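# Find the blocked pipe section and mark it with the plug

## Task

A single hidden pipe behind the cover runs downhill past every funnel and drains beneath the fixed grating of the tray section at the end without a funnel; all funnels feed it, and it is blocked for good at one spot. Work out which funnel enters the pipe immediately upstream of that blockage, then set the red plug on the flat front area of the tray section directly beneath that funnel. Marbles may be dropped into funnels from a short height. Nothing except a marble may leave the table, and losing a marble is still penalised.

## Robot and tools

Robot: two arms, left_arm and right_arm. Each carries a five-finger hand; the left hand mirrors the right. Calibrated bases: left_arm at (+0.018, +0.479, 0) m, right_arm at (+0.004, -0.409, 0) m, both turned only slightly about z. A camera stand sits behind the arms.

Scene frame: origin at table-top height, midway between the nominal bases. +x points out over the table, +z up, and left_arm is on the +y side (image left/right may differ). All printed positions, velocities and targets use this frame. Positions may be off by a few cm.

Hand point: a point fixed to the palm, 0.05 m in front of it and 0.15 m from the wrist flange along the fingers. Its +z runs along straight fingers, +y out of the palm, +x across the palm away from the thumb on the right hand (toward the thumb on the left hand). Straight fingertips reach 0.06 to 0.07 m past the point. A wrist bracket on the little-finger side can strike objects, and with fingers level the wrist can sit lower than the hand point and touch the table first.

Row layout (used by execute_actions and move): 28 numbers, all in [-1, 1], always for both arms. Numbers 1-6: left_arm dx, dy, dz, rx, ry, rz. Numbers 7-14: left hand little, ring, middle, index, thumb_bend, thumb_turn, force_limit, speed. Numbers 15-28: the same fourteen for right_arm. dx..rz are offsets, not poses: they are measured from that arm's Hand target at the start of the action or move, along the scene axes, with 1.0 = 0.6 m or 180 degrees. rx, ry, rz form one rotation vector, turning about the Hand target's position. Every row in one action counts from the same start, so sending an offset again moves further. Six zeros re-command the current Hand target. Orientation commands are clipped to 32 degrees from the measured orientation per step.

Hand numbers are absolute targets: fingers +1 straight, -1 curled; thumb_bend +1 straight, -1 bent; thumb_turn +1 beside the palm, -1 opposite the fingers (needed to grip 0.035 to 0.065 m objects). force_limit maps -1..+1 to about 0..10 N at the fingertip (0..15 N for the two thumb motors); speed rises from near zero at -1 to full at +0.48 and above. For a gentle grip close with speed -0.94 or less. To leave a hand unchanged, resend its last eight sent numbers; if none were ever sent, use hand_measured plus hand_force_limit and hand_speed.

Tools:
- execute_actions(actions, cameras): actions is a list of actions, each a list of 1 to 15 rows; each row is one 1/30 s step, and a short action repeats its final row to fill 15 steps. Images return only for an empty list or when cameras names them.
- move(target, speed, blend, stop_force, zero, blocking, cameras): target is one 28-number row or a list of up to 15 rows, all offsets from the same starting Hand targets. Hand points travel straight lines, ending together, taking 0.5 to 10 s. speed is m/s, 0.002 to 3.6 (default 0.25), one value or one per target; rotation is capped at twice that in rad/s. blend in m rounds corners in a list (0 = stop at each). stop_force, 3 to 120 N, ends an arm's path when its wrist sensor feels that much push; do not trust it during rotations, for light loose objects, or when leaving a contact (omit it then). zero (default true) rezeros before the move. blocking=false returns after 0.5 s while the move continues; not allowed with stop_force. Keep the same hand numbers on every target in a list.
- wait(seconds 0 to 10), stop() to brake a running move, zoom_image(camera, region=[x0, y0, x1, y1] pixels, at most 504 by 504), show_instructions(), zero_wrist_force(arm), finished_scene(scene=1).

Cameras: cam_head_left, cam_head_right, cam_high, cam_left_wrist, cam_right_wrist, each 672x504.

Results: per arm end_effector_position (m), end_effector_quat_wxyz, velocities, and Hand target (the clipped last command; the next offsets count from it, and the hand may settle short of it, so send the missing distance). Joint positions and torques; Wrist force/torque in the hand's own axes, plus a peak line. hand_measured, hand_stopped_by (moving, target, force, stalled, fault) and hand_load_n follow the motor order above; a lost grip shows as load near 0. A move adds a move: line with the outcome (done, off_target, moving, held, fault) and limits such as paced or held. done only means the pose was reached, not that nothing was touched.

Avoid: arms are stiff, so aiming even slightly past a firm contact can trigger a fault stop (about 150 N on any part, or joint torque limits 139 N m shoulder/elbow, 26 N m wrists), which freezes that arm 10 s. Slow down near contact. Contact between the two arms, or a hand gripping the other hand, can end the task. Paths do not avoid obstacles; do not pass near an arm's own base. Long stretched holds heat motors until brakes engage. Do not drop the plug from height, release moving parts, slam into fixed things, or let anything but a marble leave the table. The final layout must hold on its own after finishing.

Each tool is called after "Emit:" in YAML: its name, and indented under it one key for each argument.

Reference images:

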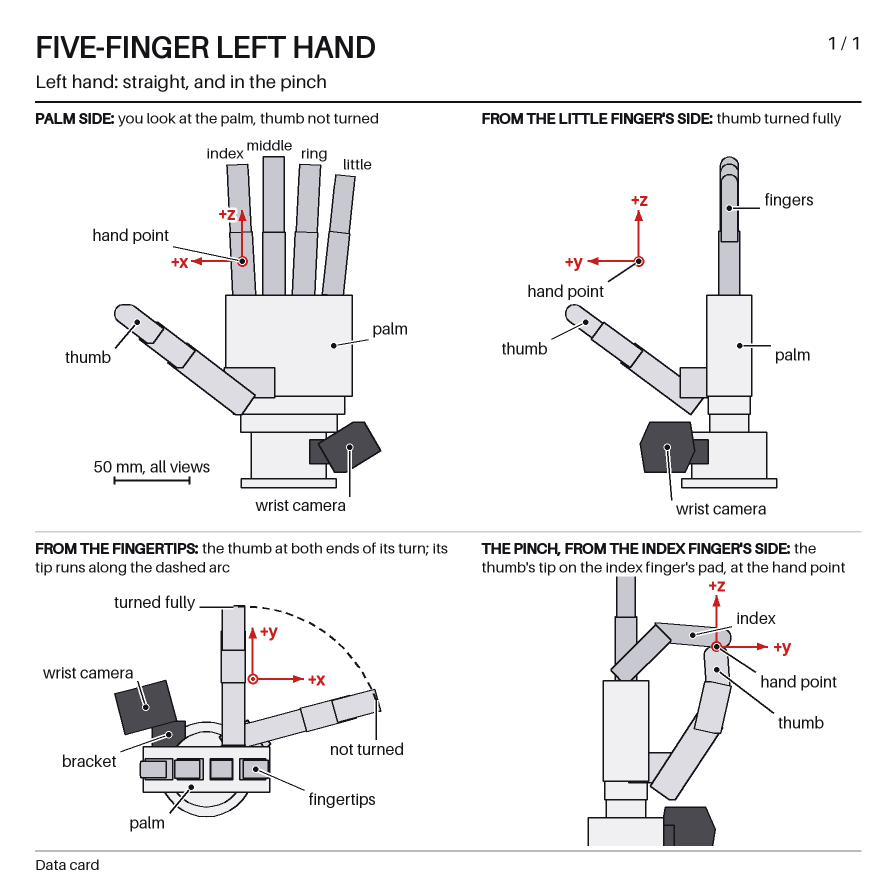

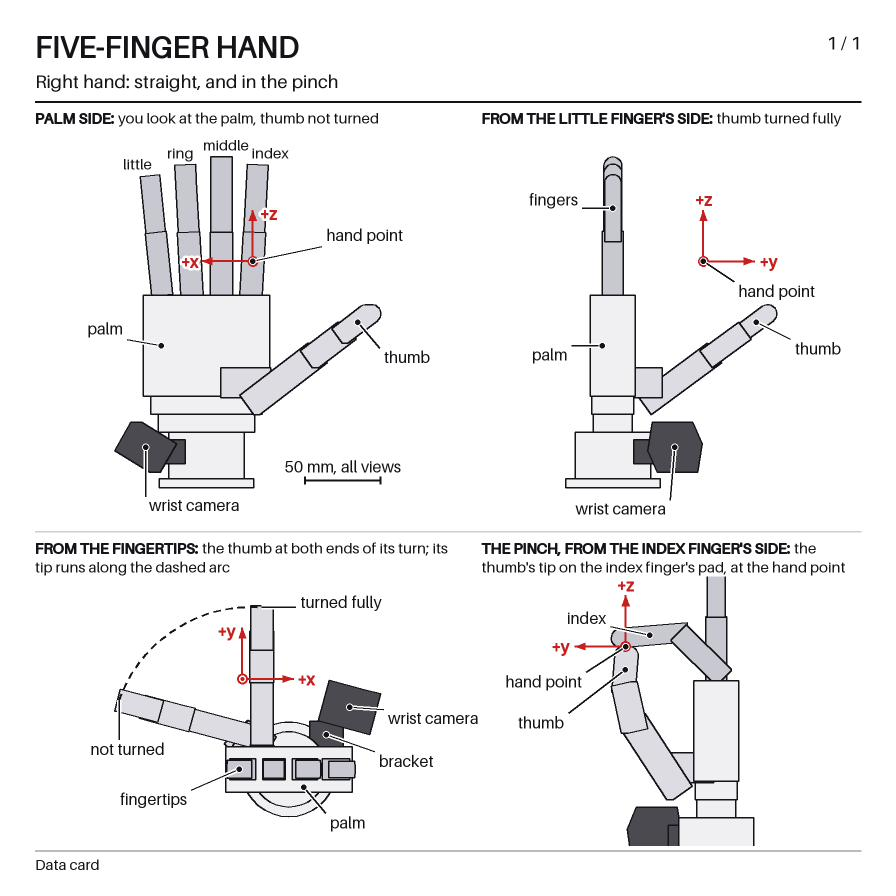

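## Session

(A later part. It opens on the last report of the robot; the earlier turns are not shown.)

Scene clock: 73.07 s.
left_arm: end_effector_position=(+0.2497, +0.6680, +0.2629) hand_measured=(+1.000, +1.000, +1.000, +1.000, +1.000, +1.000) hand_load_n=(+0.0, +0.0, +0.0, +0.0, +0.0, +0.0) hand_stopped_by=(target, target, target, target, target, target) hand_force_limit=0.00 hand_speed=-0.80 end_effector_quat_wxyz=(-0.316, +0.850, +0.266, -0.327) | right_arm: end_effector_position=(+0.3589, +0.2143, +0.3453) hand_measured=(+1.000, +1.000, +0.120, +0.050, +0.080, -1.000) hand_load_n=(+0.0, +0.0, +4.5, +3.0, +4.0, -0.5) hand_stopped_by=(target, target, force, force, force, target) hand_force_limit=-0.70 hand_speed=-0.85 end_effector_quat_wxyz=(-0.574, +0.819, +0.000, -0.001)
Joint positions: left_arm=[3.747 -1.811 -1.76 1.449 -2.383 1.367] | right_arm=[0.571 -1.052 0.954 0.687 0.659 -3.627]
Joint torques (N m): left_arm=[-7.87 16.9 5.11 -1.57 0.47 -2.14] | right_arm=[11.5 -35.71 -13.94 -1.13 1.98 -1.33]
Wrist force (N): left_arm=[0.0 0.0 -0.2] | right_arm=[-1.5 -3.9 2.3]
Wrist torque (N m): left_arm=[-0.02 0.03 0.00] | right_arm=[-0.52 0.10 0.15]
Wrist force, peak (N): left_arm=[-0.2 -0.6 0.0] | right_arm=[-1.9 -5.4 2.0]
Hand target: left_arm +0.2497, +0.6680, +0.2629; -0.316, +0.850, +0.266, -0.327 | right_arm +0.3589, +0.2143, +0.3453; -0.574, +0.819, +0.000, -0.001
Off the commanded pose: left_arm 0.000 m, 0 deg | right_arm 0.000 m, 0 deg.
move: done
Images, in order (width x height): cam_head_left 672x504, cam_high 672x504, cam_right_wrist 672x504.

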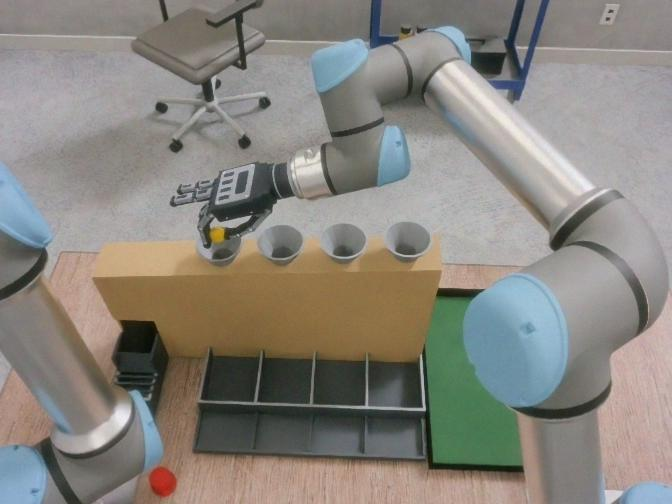

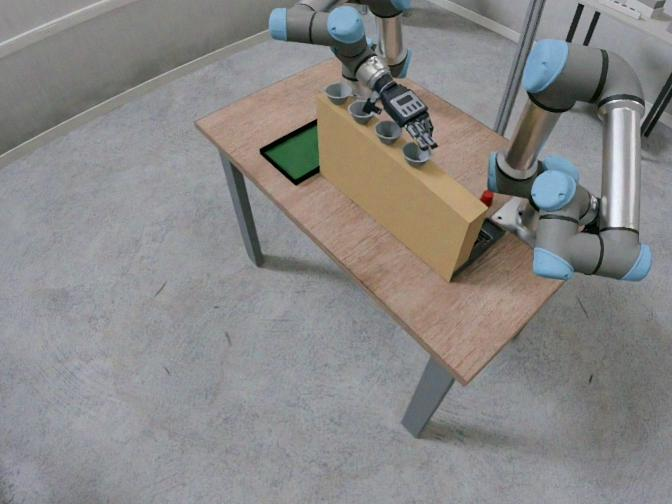

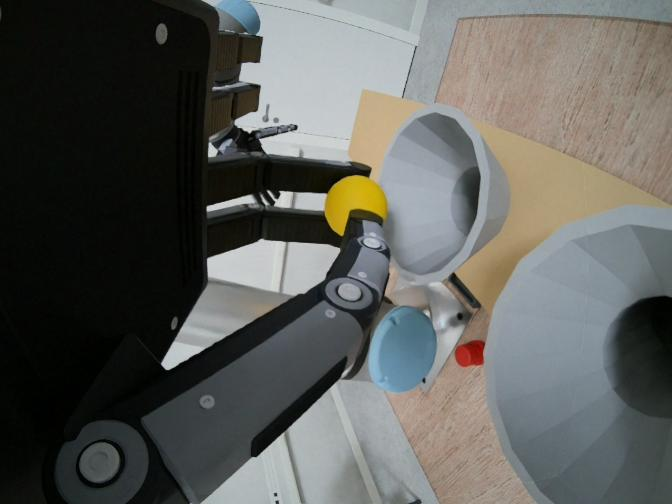

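Emit:
execute_actions:
  actions:
    - [[0, 0, 0, 0, 0, 0, 1, 1, 1, 1, 1, 1, 0, -0.8, 0, 0, 0, 0, 0, 0, 1, 1, 0.5, 0.5, 0.4, -1, -0.7, 0.3]]
  cameras: ["cam_right_wrist", "cam_head_left"]

Emit:
zoom_image:
  camera: "cam_head_left"
  region: [90, 300, 190, 400]

Emit:
move:
  target:
    - [0, 0, 0, 0, 0, 0, 1, 1, 1, 1, 1, 1, 0, -0.8, -0.05, 0, 0.07, 0, 0, 0, 1, 1, 0.5, 0.5, 0.3, -1, -0.7, 0.3]
    - [0, 0, 0, 0, 0, 0, 1, 1, 1, 1, 1, 1, 0, -0.8, -0.27, -0.08, 0.03, 0, 0, 0, 1, 1, 0.5, 0.5, 0.3, -1, -0.7, 0.3]
  speed: 0.35
  blend: [0.02, 0]
  cameras: ["cam_right_wrist", "cam_head_left"]

Emit:
zoom_image:
  camera: "cam_right_wrist"
  region: [400, 30, 600, 230]

Emit:
zoom_image:
  camera: "cam_head_left"
  region: [90, 300, 190, 400]

Scene clock: 74.17 s.
left_arm: end_effector_position=(+0.2497, +0.6680, +0.2629) hand_measured=(+1.000, +1.000, +1.000, +1.000, +1.000, +1.000) hand_load_n=(-0.5, -0.5, +0.0, +0.0, +0.0, +0.0) hand_stopped_by=(target, target, target, target, target, target) hand_force_limit=0.00 hand_speed=-0.80 end_effector_quat_wxyz=(-0.316, +0.850, +0.266, -0.327) | right_arm: end_effector_position=(+0.3589, +0.2143, +0.3453) hand_measured=(+1.000, +1.000, +0.500, +0.500, +0.400, -1.000) hand_load_n=(-0.5, +0.0, +0.0, +0.0, +0.0, +0.0) hand_stopped_by=(target, target, target, target, target, target) hand_force_limit=-0.70 hand_speed=0.30 end_effector_quat_wxyz=(-0.574, +0.819, +0.000, -0.001)
Joint positions: left_arm=[3.747 -1.811 -1.76 1.449 -2.383 1.367] | right_arm=[0.571 -1.052 0.954 0.687 0.659 -3.627]
Joint torques (N m): left_arm=[-7.96 18.54 4.47 -1.5 0.7 -2.16] | right_arm=[10.82 -33.98 -15.98 -0.58 1.88 -1.13]
Wrist force (N): left_arm=[0.0 -0.2 0.2] | right_arm=[-1.6 -4.1 2.3]
Wrist torque (N m): left_arm=[-0.07 0.05 0.02] | right_arm=[-0.52 0.10 0.15]
Wrist force, peak (N): left_arm=[0.2 -0.3 -0.4] | right_arm=[-1.6 -4.3 2.4]
Hand target: left_arm +0.2497, +0.6680, +0.2629; -0.316, +0.850, +0.266, -0.327 | right_arm +0.3589, +0.2143, +0.3453; -0.574, +0.819, +0.000, -0.001
Off the commanded pose: left_arm 0.000 m, 0 deg | right_arm 0.000 m, 0 deg.
Images, in order (width x height): cam_head_left 672x504, cam_right_wrist 672x504.

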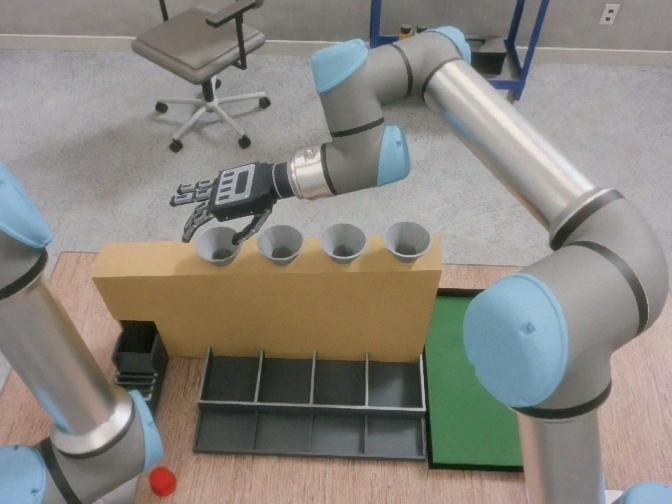

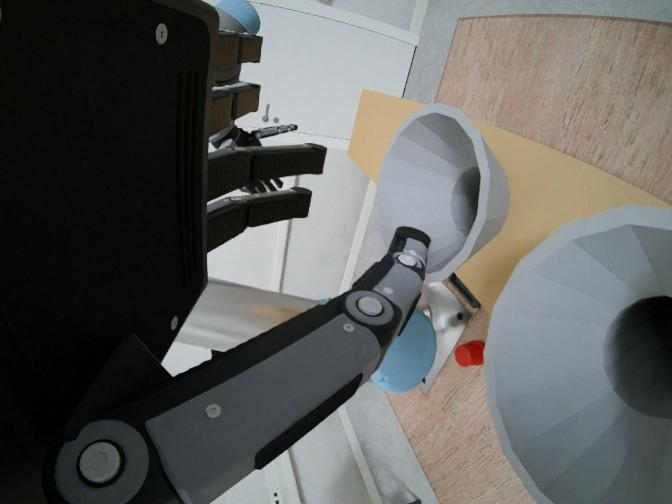

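Scaled by 5.040 from the camera's 672x504 image, which has a finer 960x720 frame.

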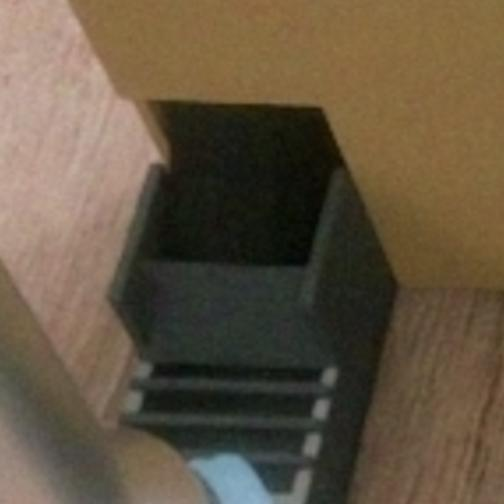

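Scene clock: 75.30 s.
left_arm: end_effector_position=(+0.2497, +0.6680, +0.2629) hand_measured=(+1.000, +1.000, +1.000, +1.000, +1.000, +1.000) hand_load_n=(+0.0, +0.0, +0.5, +0.0, +0.0, +0.0) hand_stopped_by=(target, target, target, target, target, target) hand_force_limit=0.00 hand_speed=-0.80 end_effector_quat_wxyz=(-0.316, +0.850, +0.266, -0.327) | right_arm: end_effector_position=(+0.1970, +0.1663, +0.3633) hand_measured=(+1.000, +1.000, +0.500, +0.500, +0.300, -1.000) hand_load_n=(+0.0, +0.0, +0.0, +0.0, +0.0, +0.0) hand_stopped_by=(target, target, target, target, target, target) hand_force_limit=-0.70 hand_speed=0.30 end_effector_quat_wxyz=(-0.574, +0.819, +0.000, -0.001)
Joint positions: left_arm=[3.747 -1.811 -1.76 1.449 -2.383 1.367] | right_arm=[0.692 -1.43 1.408 0.537 0.763 -3.53]
Joint torques (N m): left_arm=[-9.84 18.17 4.66 -1.49 0.59 -1.95] | right_arm=[5.6 -33.55 -14.35 -1.2 -1.95 -0.35]
Wrist force (N): left_arm=[0.0 -0.3 -0.4] | right_arm=[-2.0 -4.4 1.9]
Wrist torque (N m): left_arm=[-0.04 0.02 0.02] | right_arm=[-0.53 0.16 0.23]
Wrist force, peak (N): left_arm=[0.0 -0.3 -0.4] | right_arm=[-1.2 -7.7 1.9]
Hand target: left_arm +0.2497, +0.6680, +0.2629; -0.316, +0.850, +0.266, -0.327 | right_arm +0.1969, +0.1663, +0.3633; -0.574, +0.819, +0.000, -0.001
Off the commanded pose: left_arm 0.000 m, 0 deg | right_arm 0.000 m, 0 deg.
move: done
Images, in order (width x height): cam_head_left 672x504, cam_right_wrist 672x504.

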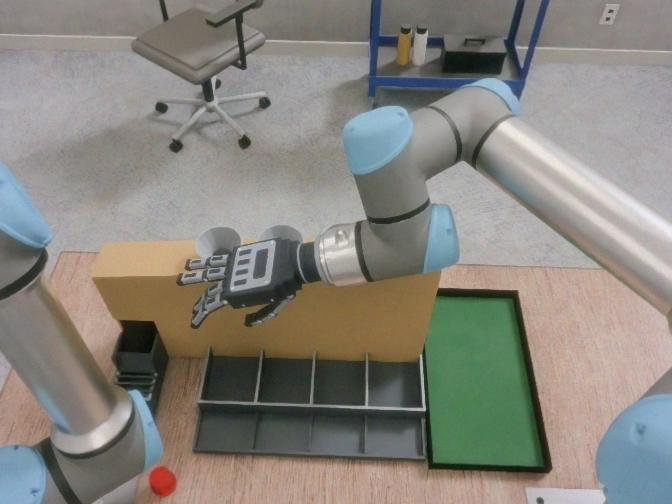

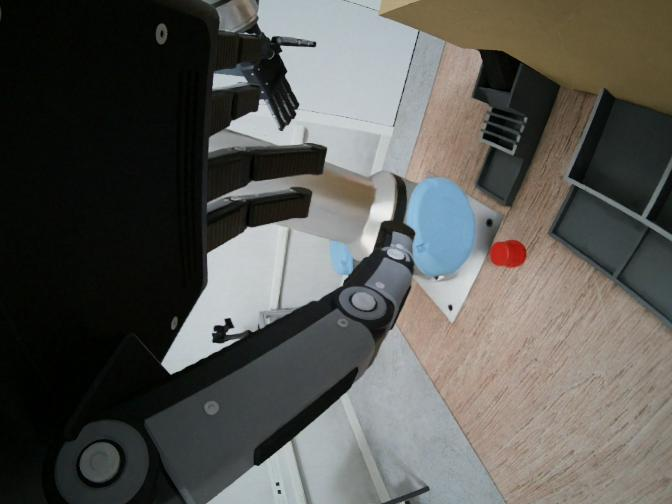

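Scaled by 2.520 from the camera's 672x504 image, which has a finer 960x720 frame.

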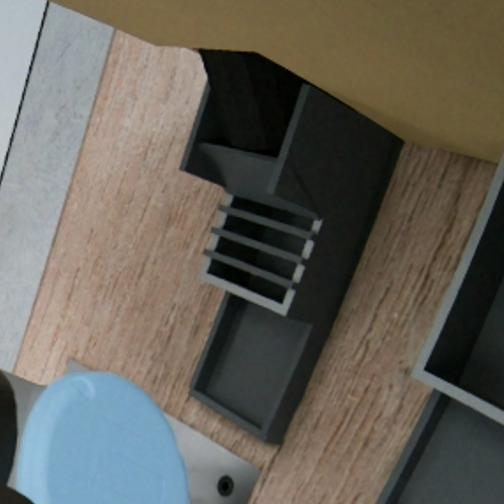

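Scaled by 5.040 from the camera's 672x504 image, which has a finer 960x720 frame.

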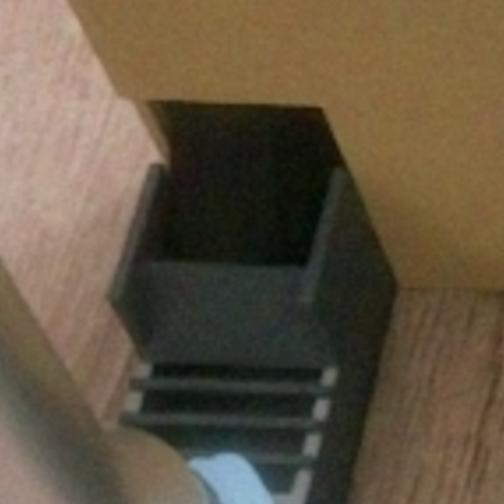

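Emit:
wait:
  seconds: 1.5
  cameras: ["cam_right_wrist", "cam_head_left", "cam_head_right"]

Emit:
zoom_image:
  camera: "cam_right_wrist"
  region: [460, 30, 560, 130]

Emit:
zoom_image:
  camera: "cam_right_wrist"
  region: [470, 210, 550, 290]

Emit:
zoom_image:
  camera: "cam_head_left"
  region: [120, 440, 200, 504]

Scene clock: 78.43 s.
left_arm: end_effector_position=(+0.2497, +0.6680, +0.2629) hand_measured=(+1.000, +1.000, +1.000, +1.000, +1.000, +1.000) hand_load_n=(+0.0, +0.0, +0.0, -0.5, +0.5, +0.0) hand_stopped_by=(target, target, target, target, target, target) hand_force_limit=0.00 hand_speed=-0.80 end_effector_quat_wxyz=(-0.316, +0.850, +0.266, -0.327) | right_arm: end_effector_position=(+0.1969, +0.1663, +0.3633) hand_measured=(+1.000, +1.000, +0.500, +0.500, +0.300, -1.000) hand_load_n=(+0.0, +0.0, +0.0, +0.0, +0.0, +0.0) hand_stopped_by=(target, target, target, target, target, target) hand_force_limit=-0.70 hand_speed=0.30 end_effector_quat_wxyz=(-0.574, +0.819, +0.000, -0.001)
Joint positions: left_arm=[3.747 -1.811 -1.76 1.449 -2.383 1.367] | right_arm=[0.692 -1.43 1.408 0.537 0.763 -3.53]
Joint torques (N m): left_arm=[-7.51 19.1 6.17 -1.66 0.66 -1.94] | right_arm=[11.2 -34.05 -14.14 -1.29 1.71 1.28]
Wrist force (N): left_arm=[-0.2 -0.3 0.0] | right_arm=[-1.8 -4.4 2.1]
Wrist torque (N m): left_arm=[-0.05 0.05 0.01] | right_arm=[-0.54 0.13 0.24]
Wrist force, peak (N): left_arm=[0.6 0.0 -0.2] | right_arm=[-2.0 -4.7 2.1]
Hand target: left_arm +0.2497, +0.6680, +0.2629; -0.316, +0.850, +0.266, -0.327 | right_arm +0.1969, +0.1663, +0.3633; -0.574, +0.819, +0.000, -0.001
Off the commanded pose: left_arm 0.000 m, 0 deg | right_arm 0.000 m, 0 deg.
wait: 1.50 s; at rest from the start
Images, in order (width x height): cam_head_left 672x504, cam_head_right 672x504, cam_right_wrist 672x504.

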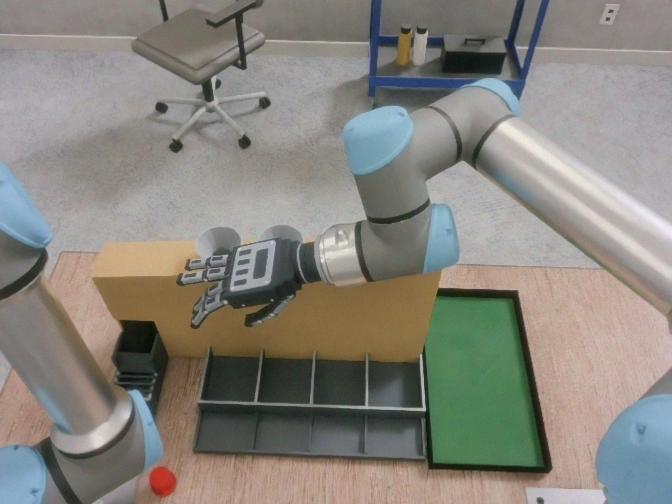

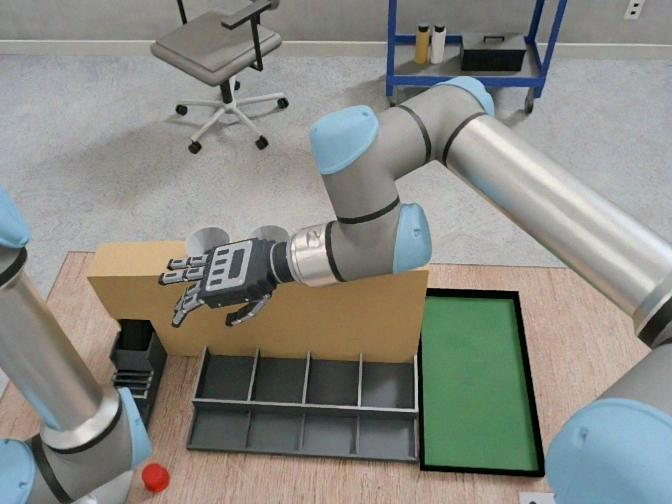

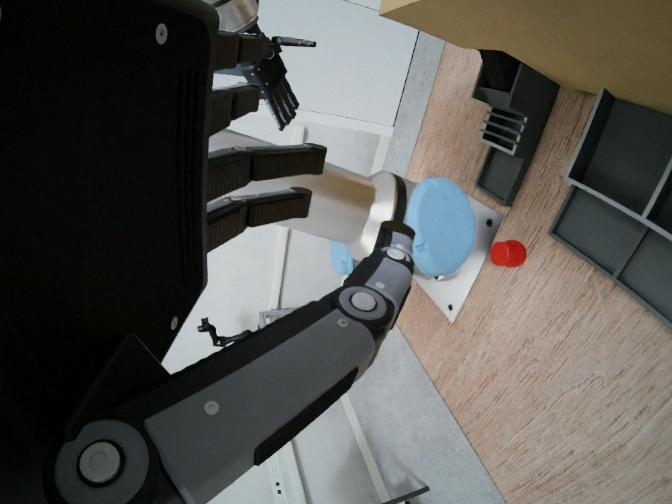

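Scaled by 5.040 from the camera's 672x504 image, which has a finer 960x720 frame.

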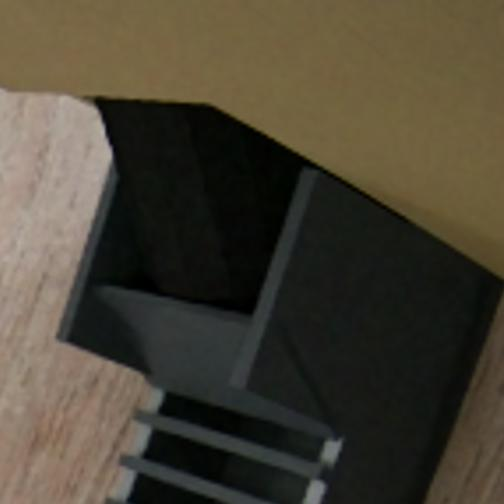

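Scaled by 6.300 from the camera's 672x504 image, which has a finer 960x720 frame.

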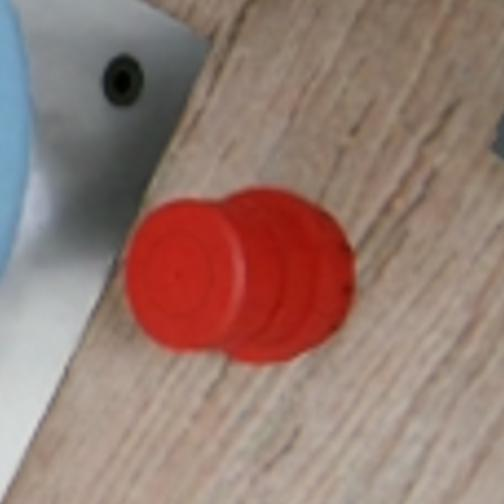

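Scaled by 6.300 from the camera's 672x504 image, which has a finer 960x720 frame.

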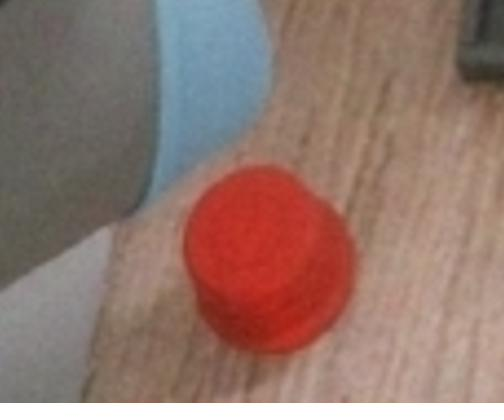

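Emit:
move:
  target:
    - [-0.156, 0.127, 0, 0, 0, 0.13, 1, 1, 1, 1, 1, 1, 0, -0.8, 0, 0, 0, 0, 0, 0, 1, 1, 0.5, 0.5, 0.3, -1, -0.7, 0.3]
    - [-0.351, 0.182, 0, 0, 0, 0.259, 1, 1, 1, 1, 1, 1, 0, -0.8, 0, 0, 0, 0, 0, 0, 1, 1, 0.5, 0.5, 0.3, -1, -0.7, 0.3]
    - [-0.55, 0.156, 0, 0, 0, 0.389, 1, 1, 1, 1, 1, 1, 0, -0.8, 0, 0, 0, 0, 0, 0, 1, 1, 0.5, 0.5, 0.3, -1, -0.7, 0.3]
  speed: 0.4
  blend: [0.03, 0.03, 0]
  cameras: ["all"]

Emit:
zoom_image:
  camera: "cam_head_left"
  region: [80, 300, 220, 504]

Scene clock: 81.57 s.
left_arm: end_effector_position=(-0.0802, +0.7616, +0.2630) hand_measured=(+1.000, +1.000, +1.000, +1.000, +1.000, +1.000) hand_load_n=(+0.0, +0.0, +0.0, +0.0, +0.0, +0.0) hand_stopped_by=(target, target, target, target, target, target) hand_force_limit=0.00 hand_speed=-0.80 end_effector_quat_wxyz=(-0.072, +0.544, +0.705, -0.449) | right_arm: end_effector_position=(+0.1969, +0.1663, +0.3633) hand_measured=(+1.000, +1.000, +0.500, +0.500, +0.300, -1.000) hand_load_n=(+0.0, +0.0, +0.0, +0.0, +0.0, +0.0) hand_stopped_by=(target, target, target, target, target, target) hand_force_limit=-0.70 hand_speed=0.30 end_effector_quat_wxyz=(-0.574, +0.819, +0.000, -0.001)
Joint positions: left_arm=[4.969 -1.812 -1.758 1.448 -2.383 1.367] | right_arm=[0.692 -1.43 1.408 0.537 0.763 -3.53]
Joint torques (N m): left_arm=[11.75 26.14 5.6 -0.65 -2.56 -2.06] | right_arm=[9.94 -33.99 -15.51 -1.41 1.7 1.14]
Wrist force (N): left_arm=[-0.1 0.1 0.0] | right_arm=[-1.7 -4.4 2.1]
Wrist torque (N m): left_arm=[0.00 0.04 -0.04] | right_arm=[-0.56 0.11 0.24]
Wrist force, peak (N): left_arm=[0.5 -1.3 1.2] | right_arm=[-1.9 -4.6 2.1]
Hand target: left_arm -0.0803, +0.7616, +0.2629; -0.072, +0.544, +0.705, -0.449 | right_arm +0.1969, +0.1663, +0.3633; -0.574, +0.819, +0.000, -0.001
Off the commanded pose: left_arm 0.000 m, 0 deg | right_arm 0.000 m, 0 deg.
move: done

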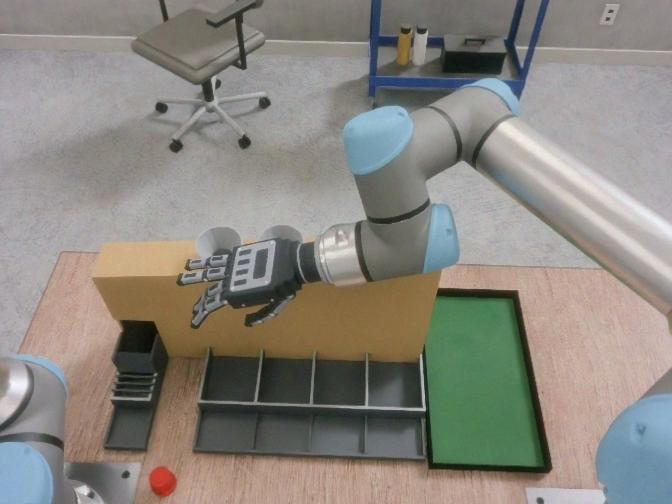

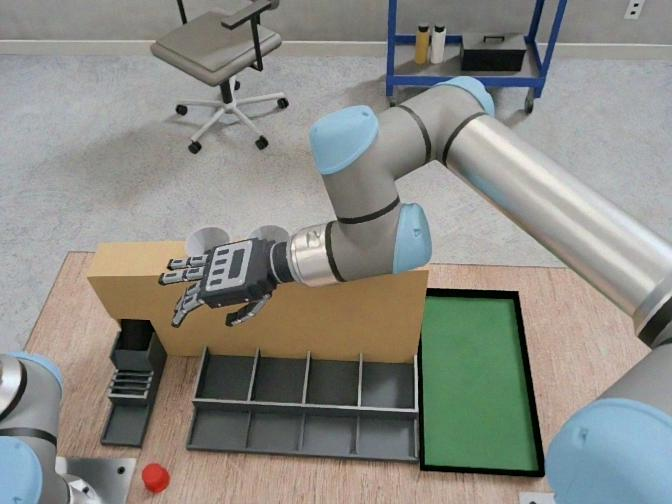

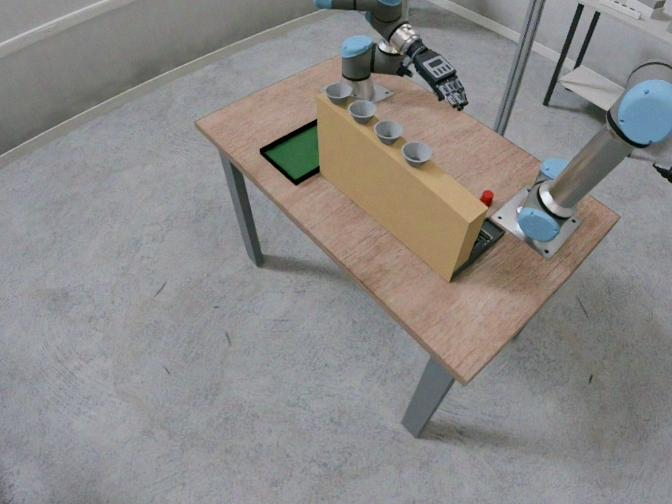

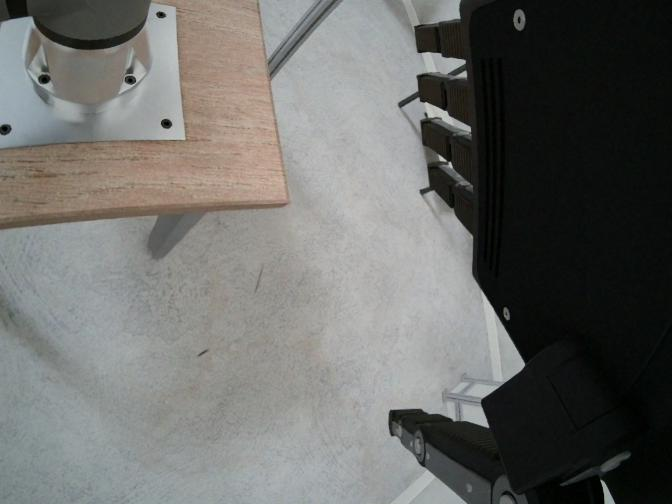

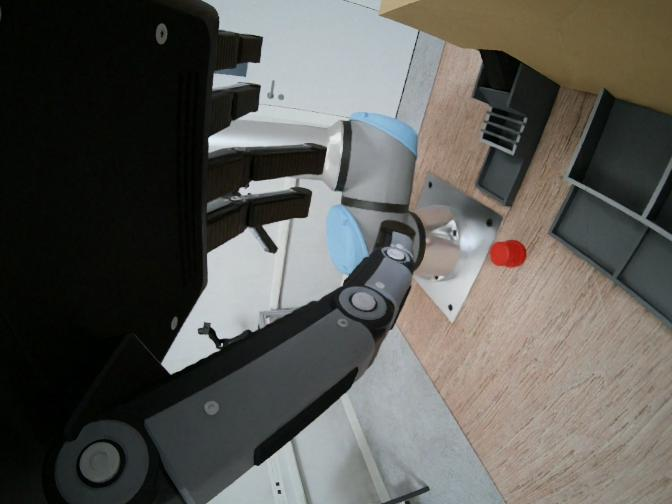

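Scaled by 2.471 from the camera's 672x504 image, which has a finer 960x720 frame.

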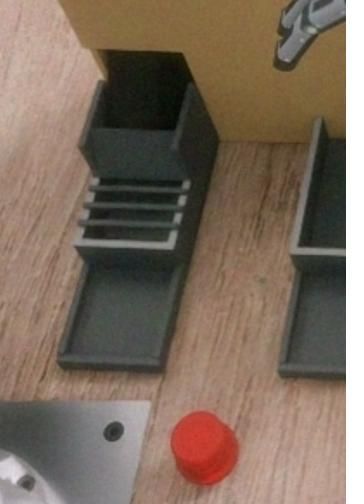

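Emit:
zoom_image:
  camera: "cam_head_left"
  region: [100, 350, 170, 420]

Emit:
move:
  target:
    - [0, 0, 0, 0, 0, 0, 1, 1, 1, 1, 1, 1, 0, -0.8, 0.02, 0.2, -0.13, 0, 0, 0, 1, 1, 1, 1, 0.6, -1, -0.7, 0.3]
  speed: 0.3
  cameras: ["cam_right_wrist"]

Emit:
zoom_image:
  camera: "cam_right_wrist"
  region: [472, 0, 672, 200]

Scaled by 7.200 from the camera's 672x504 image, which has a finer 960x720 frame.

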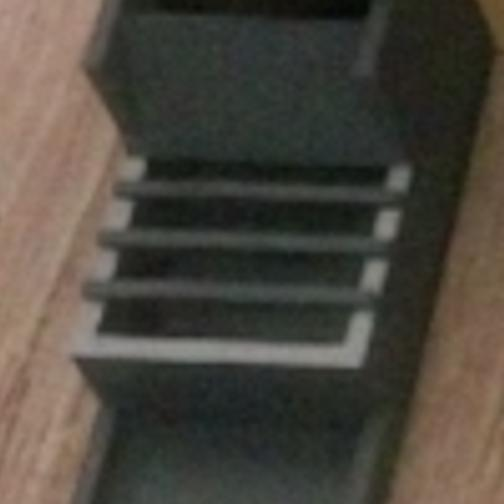

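Scene clock: 83.37 s.
left_arm: end_effector_position=(-0.0803, +0.7616, +0.2630) hand_measured=(+1.000, +1.000, +1.000, +1.000, +1.000, +1.000) hand_load_n=(+0.0, +0.0, -0.5, +0.0, +0.0, +0.0) hand_stopped_by=(target, target, target, target, target, target) hand_force_limit=0.00 hand_speed=-0.80 end_effector_quat_wxyz=(-0.072, +0.544, +0.705, -0.449) | right_arm: end_effector_position=(+0.2089, +0.2862, +0.2852) hand_measured=(+1.000, +1.000, +1.000, +1.000, +0.600, -1.000) hand_load_n=(+0.0, +0.0, +0.0, +0.0, +0.0, +0.0) hand_stopped_by=(target, target, target, target, target, target) hand_force_limit=-0.70 hand_speed=0.30 end_effector_quat_wxyz=(-0.574, +0.819, +0.000, -0.001)
Joint positions: left_arm=[4.969 -1.812 -1.759 1.448 -2.383 1.367] | right_arm=[0.86 -1.158 1.247 0.356 0.911 -3.426]
Joint torques (N m): left_arm=[11.15 29.32 4.63 -0.86 -0.53 -2.02] | right_arm=[5.96 -32.09 -32.04 -1.67 -0.71 0.05]
Wrist force (N): left_arm=[-0.1 -0.5 0.0] | right_arm=[-1.6 -4.1 2.3]
Wrist torque (N m): left_arm=[-0.09 0.04 -0.01] | right_arm=[-0.52 0.10 0.26]
Wrist force, peak (N): left_arm=[0.3 -0.1 -0.4] | right_arm=[-1.6 -3.2 4.5]
Hand target: left_arm -0.0803, +0.7616, +0.2629; -0.072, +0.544, +0.705, -0.449 | right_arm +0.2089, +0.2863, +0.2853; -0.574, +0.819, +0.000, -0.001
Off the commanded pose: left_arm 0.000 m, 0 deg | right_arm 0.000 m, 0 deg.
move: done
Images, in order (width x height): cam_right_wrist 672x504.

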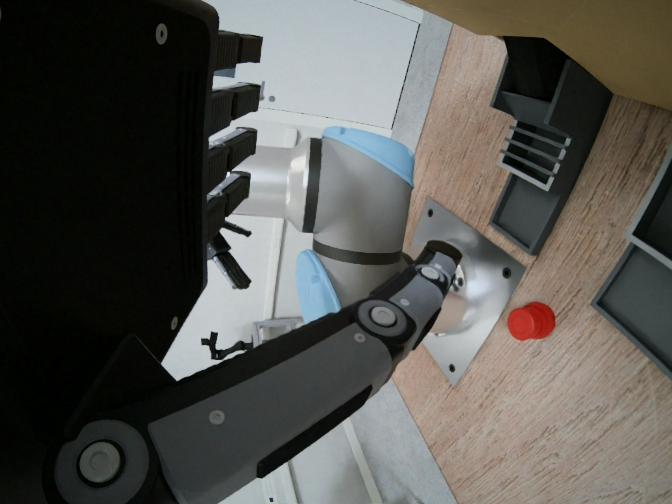

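Scaled by 2.520 from the camera's 672x504 image, which has a finer 960x720 frame.

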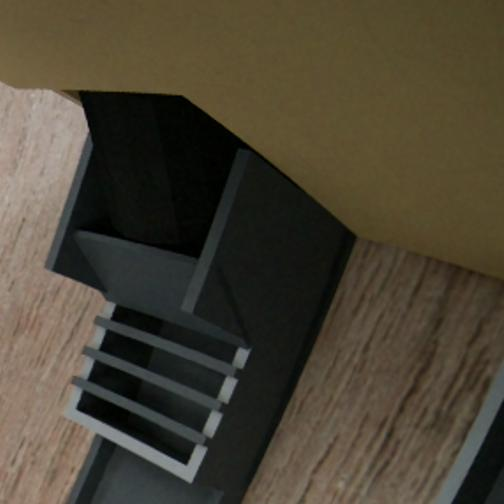

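Emit:
move:
  target:
    - [0, 0, 0, 0, 0, 0, 1, 1, 1, 1, 1, 1, 0, -0.8, -0.215, 0.065, -0.19, 0, 0, -0.1944, 1, 1, 0.6, 0.6, 0.5, -1, -0.7, 0.3]
  speed: 0.3
  cameras: ["all"]

Scene clock: 86.40 s.
left_arm: end_effector_position=(-0.0803, +0.7616, +0.2629) hand_measured=(+1.000, +1.000, +1.000, +1.000, +1.000, +1.000) hand_load_n=(+0.0, +0.0, +0.0, +0.0, +0.0, +0.0) hand_stopped_by=(target, target, target, target, target, target) hand_force_limit=0.00 hand_speed=-0.80 end_effector_quat_wxyz=(-0.072, +0.544, +0.705, -0.449) | right_arm: end_effector_position=(+0.0800, +0.3253, +0.1713) hand_measured=(+1.000, +1.000, +0.600, +0.600, +0.500, -1.000) hand_load_n=(+0.0, +0.0, +0.0, +0.0, +0.0, +0.0) hand_stopped_by=(target, target, target, target, target, target) hand_force_limit=-0.70 hand_speed=0.30 end_effector_quat_wxyz=(-0.548, +0.781, -0.246, +0.172) end_effector_velocity=(+0.001, +0.000, +0.001) end_effector_angular_velocity=(+0.001, -0.001, -0.004)
Joint positions: left_arm=[4.969 -1.812 -1.759 1.448 -2.383 1.367] | right_arm=[1.359 -1.101 1.454 0.021 1.946 -2.998]
Joint velocities: left_arm=[within noise] | right_arm=[0 -0.001 -0.001 0 0.005 0.001]
Joint torques (N m): left_arm=[10.91 29.66 4.23 -0.67 0.34 -2.2] | right_arm=[10.56 -33.98 -20.1 -2.16 2.96 1.38]
Wrist force (N): left_arm=[0.0 -0.3 -0.1] | right_arm=[-1.7 -4.3 2.0]
Wrist torque (N m): left_arm=[-0.06 0.03 -0.01] | right_arm=[-0.52 0.11 0.23]
Wrist force, peak (N): left_arm=[-0.1 0.5 0.4] | right_arm=[-0.5 -5.2 1.9]
Hand target: left_arm -0.0803, +0.7616, +0.2629; -0.072, +0.544, +0.705, -0.449 | right_arm +0.0799, +0.3253, +0.1713; -0.548, +0.781, -0.246, +0.172
Off the commanded pose: left_arm 0.000 m, 0 deg | right_arm 0.000 m, 0 deg.
move: done

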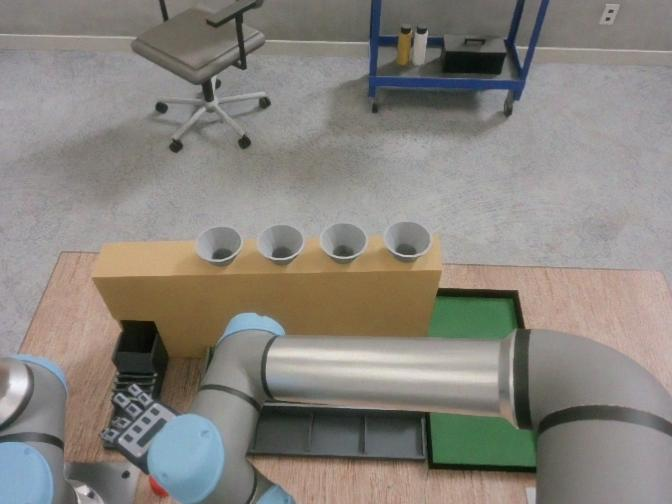

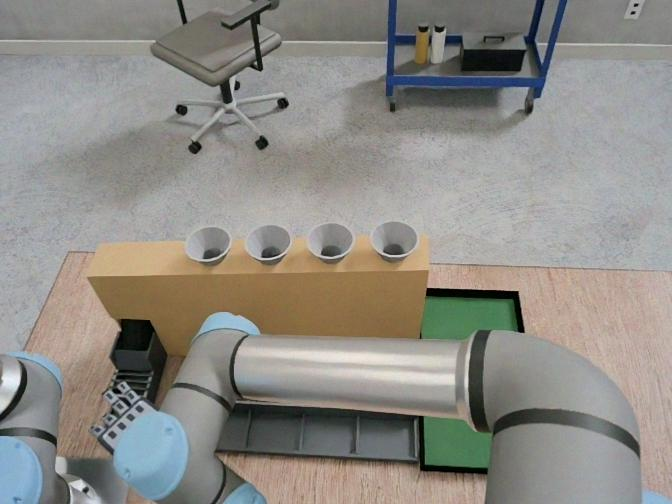

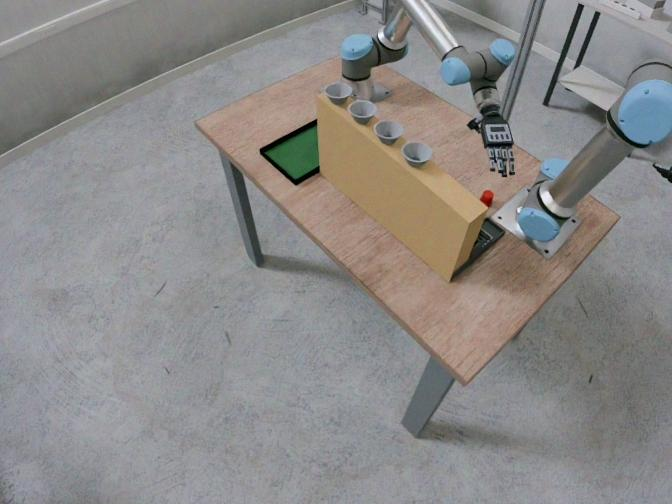

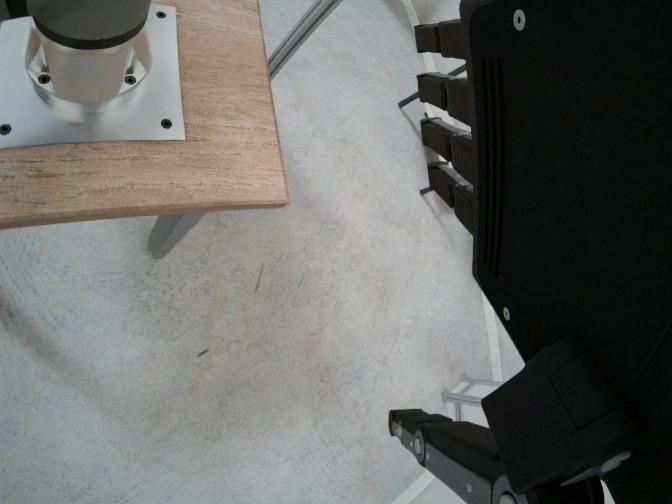

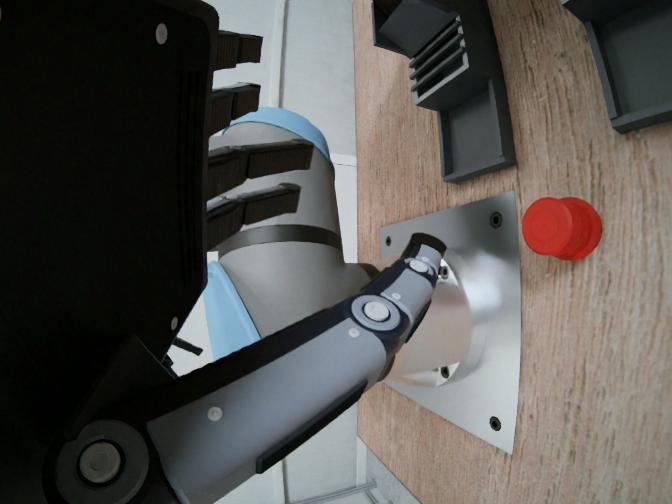

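Emit:
move:
  target:
    - [0, 0, 0, 0, 0, 0, 1, 1, 1, 1, 1, 1, 0, -0.8, -0.0167, 0.0167, -0.144, 0, 0, 0, 1, 1, 0.6, 0.6, 0.5, -1, -0.7, 0.3]
  speed: 0.2
  cameras: ["cam_right_wrist", "cam_high"]

Emit:
zoom_image:
  camera: "cam_high"
  region: [420, 90, 580, 250]

Scene clock: 87.87 s.
left_arm: end_effector_position=(-0.0803, +0.7616, +0.2629) hand_measured=(+1.000, +1.000, +1.000, +1.000, +1.000, +1.000) hand_load_n=(+0.0, +0.0, +0.0, +0.0, +0.0, +0.0) hand_stopped_by=(target, target, target, target, target, target) hand_force_limit=0.00 hand_speed=-0.80 end_effector_quat_wxyz=(-0.072, +0.544, +0.705, -0.449) | right_arm: end_effector_position=(+0.0698, +0.3353, +0.0850) hand_measured=(+1.000, +1.000, +0.600, +0.600, +0.500, -1.000) hand_load_n=(+0.0, +0.0, +0.0, +0.0, +0.0, +0.0) hand_stopped_by=(target, target, target, target, target, target) hand_force_limit=-0.70 hand_speed=0.30 end_effector_quat_wxyz=(-0.548, +0.781, -0.246, +0.172)
Joint positions: left_arm=[4.969 -1.812 -1.759 1.448 -2.383 1.367] | right_arm=[1.382 -0.99 1.52 -0.152 1.967 -2.989]
Joint torques (N m): left_arm=[11.28 29.82 5.86 -0.64 0.42 -2.24] | right_arm=[-9.49 -37.33 -24.14 -2.13 -2.84 -1.53]
Wrist force (N): left_arm=[-0.3 0.3 0.3] | right_arm=[-1.8 -4.1 2.1]
Wrist torque (N m): left_arm=[-0.01 0.07 -0.03] | right_arm=[-0.51 0.14 0.10]
Wrist force, peak (N): left_arm=[0.3 -0.3 -0.2] | right_arm=[-1.4 -6.2 1.7]
Hand target: left_arm -0.0803, +0.7616, +0.2629; -0.072, +0.544, +0.705, -0.449 | right_arm +0.0699, +0.3353, +0.0849; -0.548, +0.781, -0.246, +0.172
Off the commanded pose: left_arm 0.000 m, 0 deg | right_arm 0.000 m, 0 deg.
move: done
Images, in order (width x height): cam_high 672x504, cam_right_wrist 672x504.

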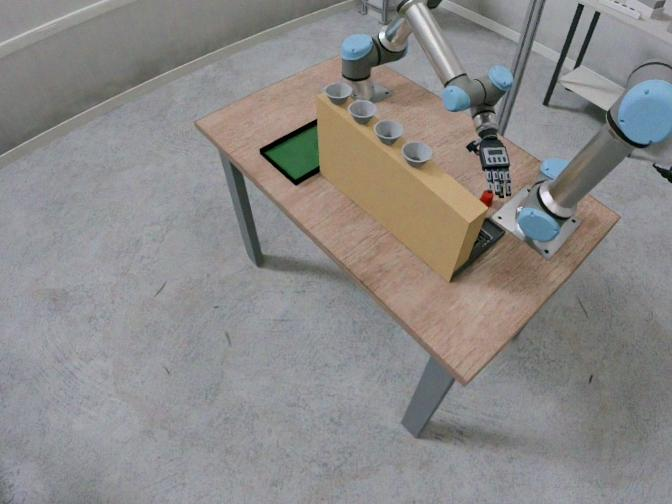

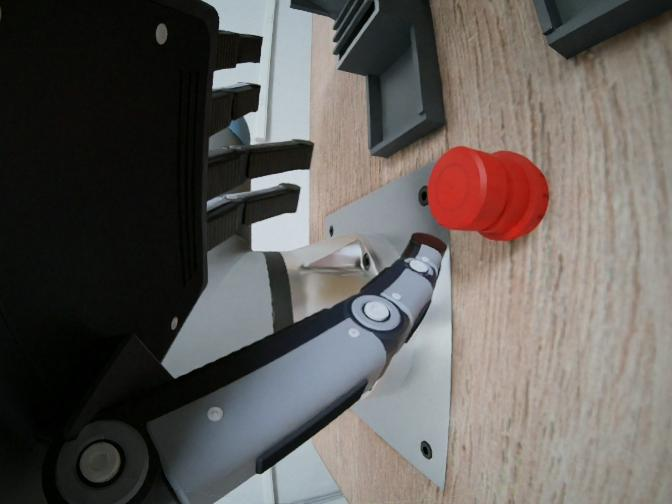

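Scaled by 3.150 from the camera's 672x504 image, which has a finer 960x720 frame.

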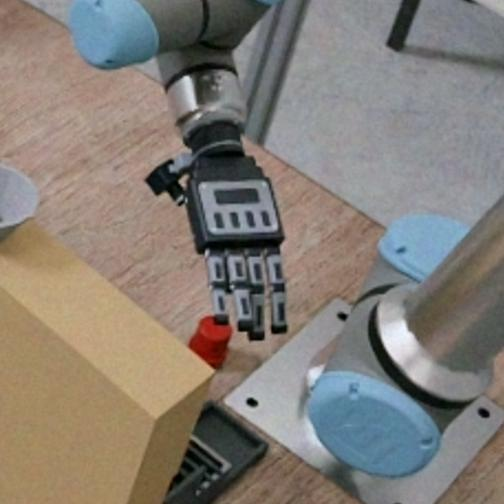

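Emit:
move:
  target:
    - [0, 0, 0, 0, 0, 0, 1, 1, 1, 1, 1, 1, 0, -0.8, -0.0132, -0.0288, 0, 0, 0, 0, 1, 1, 0.6, 0.6, 0.5, -1, -0.7, 0.3]
    - [0, 0, 0, 0, 0, 0, 1, 1, 1, 1, 1, 1, 0, -0.8, -0.0132, -0.0288, -0.05, 0, 0, 0, 1, 1, 0.6, 0.6, 0.5, -1, -0.7, 0.3]
  speed: 0.12
  stop_force: 6
  cameras: ["cam_right_wrist", "cam_high"]

Emit:
zoom_image:
  camera: "cam_high"
  region: [420, 90, 580, 250]

Scene clock: 90.17 s.
left_arm: end_effector_position=(-0.0803, +0.7616, +0.2629) hand_measured=(+1.000, +1.000, +1.000, +1.000, +1.000, +1.000) hand_load_n=(+0.0, +0.0, +0.0, +0.0, +0.0, +0.0) hand_stopped_by=(target, target, target, target, target, target) hand_force_limit=0.00 hand_speed=-0.80 end_effector_quat_wxyz=(-0.072, +0.544, +0.705, -0.449) | right_arm: end_effector_position=(+0.0620, +0.3180, +0.0549) hand_measured=(+1.000, +1.000, +0.600, +0.600, +0.500, -1.000) hand_load_n=(+0.0, -0.5, +0.0, +0.0, +0.0, +0.0) hand_stopped_by=(target, target, target, target, target, target) hand_force_limit=-0.70 hand_speed=0.30 end_effector_quat_wxyz=(-0.548, +0.781, -0.246, +0.172)
Joint positions: left_arm=[4.969 -1.812 -1.759 1.448 -2.383 1.367] | right_arm=[1.391 -0.985 1.604 -0.239 1.975 -2.986]
Joint torques (N m): left_arm=[10.75 28.89 5.46 -0.76 0.06 -2] | right_arm=[-9.51 -37.41 -28.88 -2.23 -2.5 -2.01]
Wrist force (N): left_arm=[-0.2 -0.1 -0.3] | right_arm=[-1.4 -4.1 1.9]
Wrist torque (N m): left_arm=[-0.01 0.05 -0.02] | right_arm=[-0.48 0.08 0.15]
Wrist force, peak (N): left_arm=[0.5 0.0 0.0] | right_arm=[-1.6 -4.8 3.4]
Hand target: left_arm -0.0803, +0.7616, +0.2629; -0.072, +0.544, +0.705, -0.449 | right_arm +0.0620, +0.3180, +0.0549; -0.548, +0.781, -0.246, +0.172
Off the commanded pose: left_arm 0.000 m, 0 deg | right_arm 0.000 m, 0 deg.
move: done
Images, in order (width x height): cam_high 672x504, cam_right_wrist 672x504.

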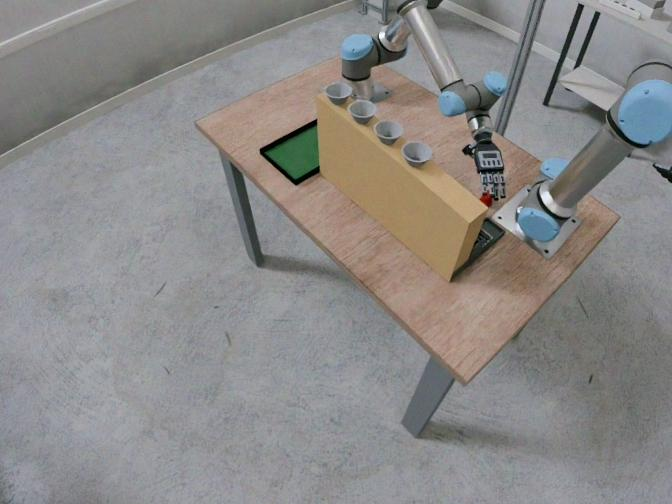

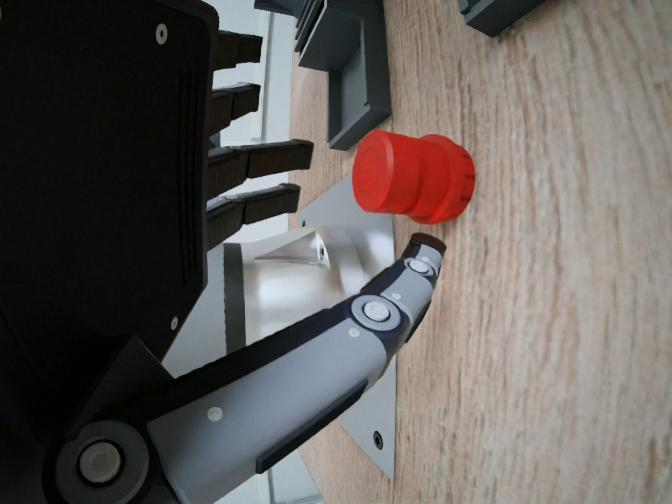

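Scaled by 3.150 from the camera's 672x504 image, which has a finer 960x720 frame.

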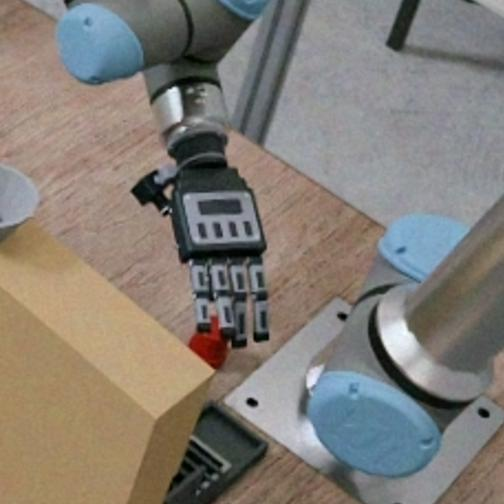

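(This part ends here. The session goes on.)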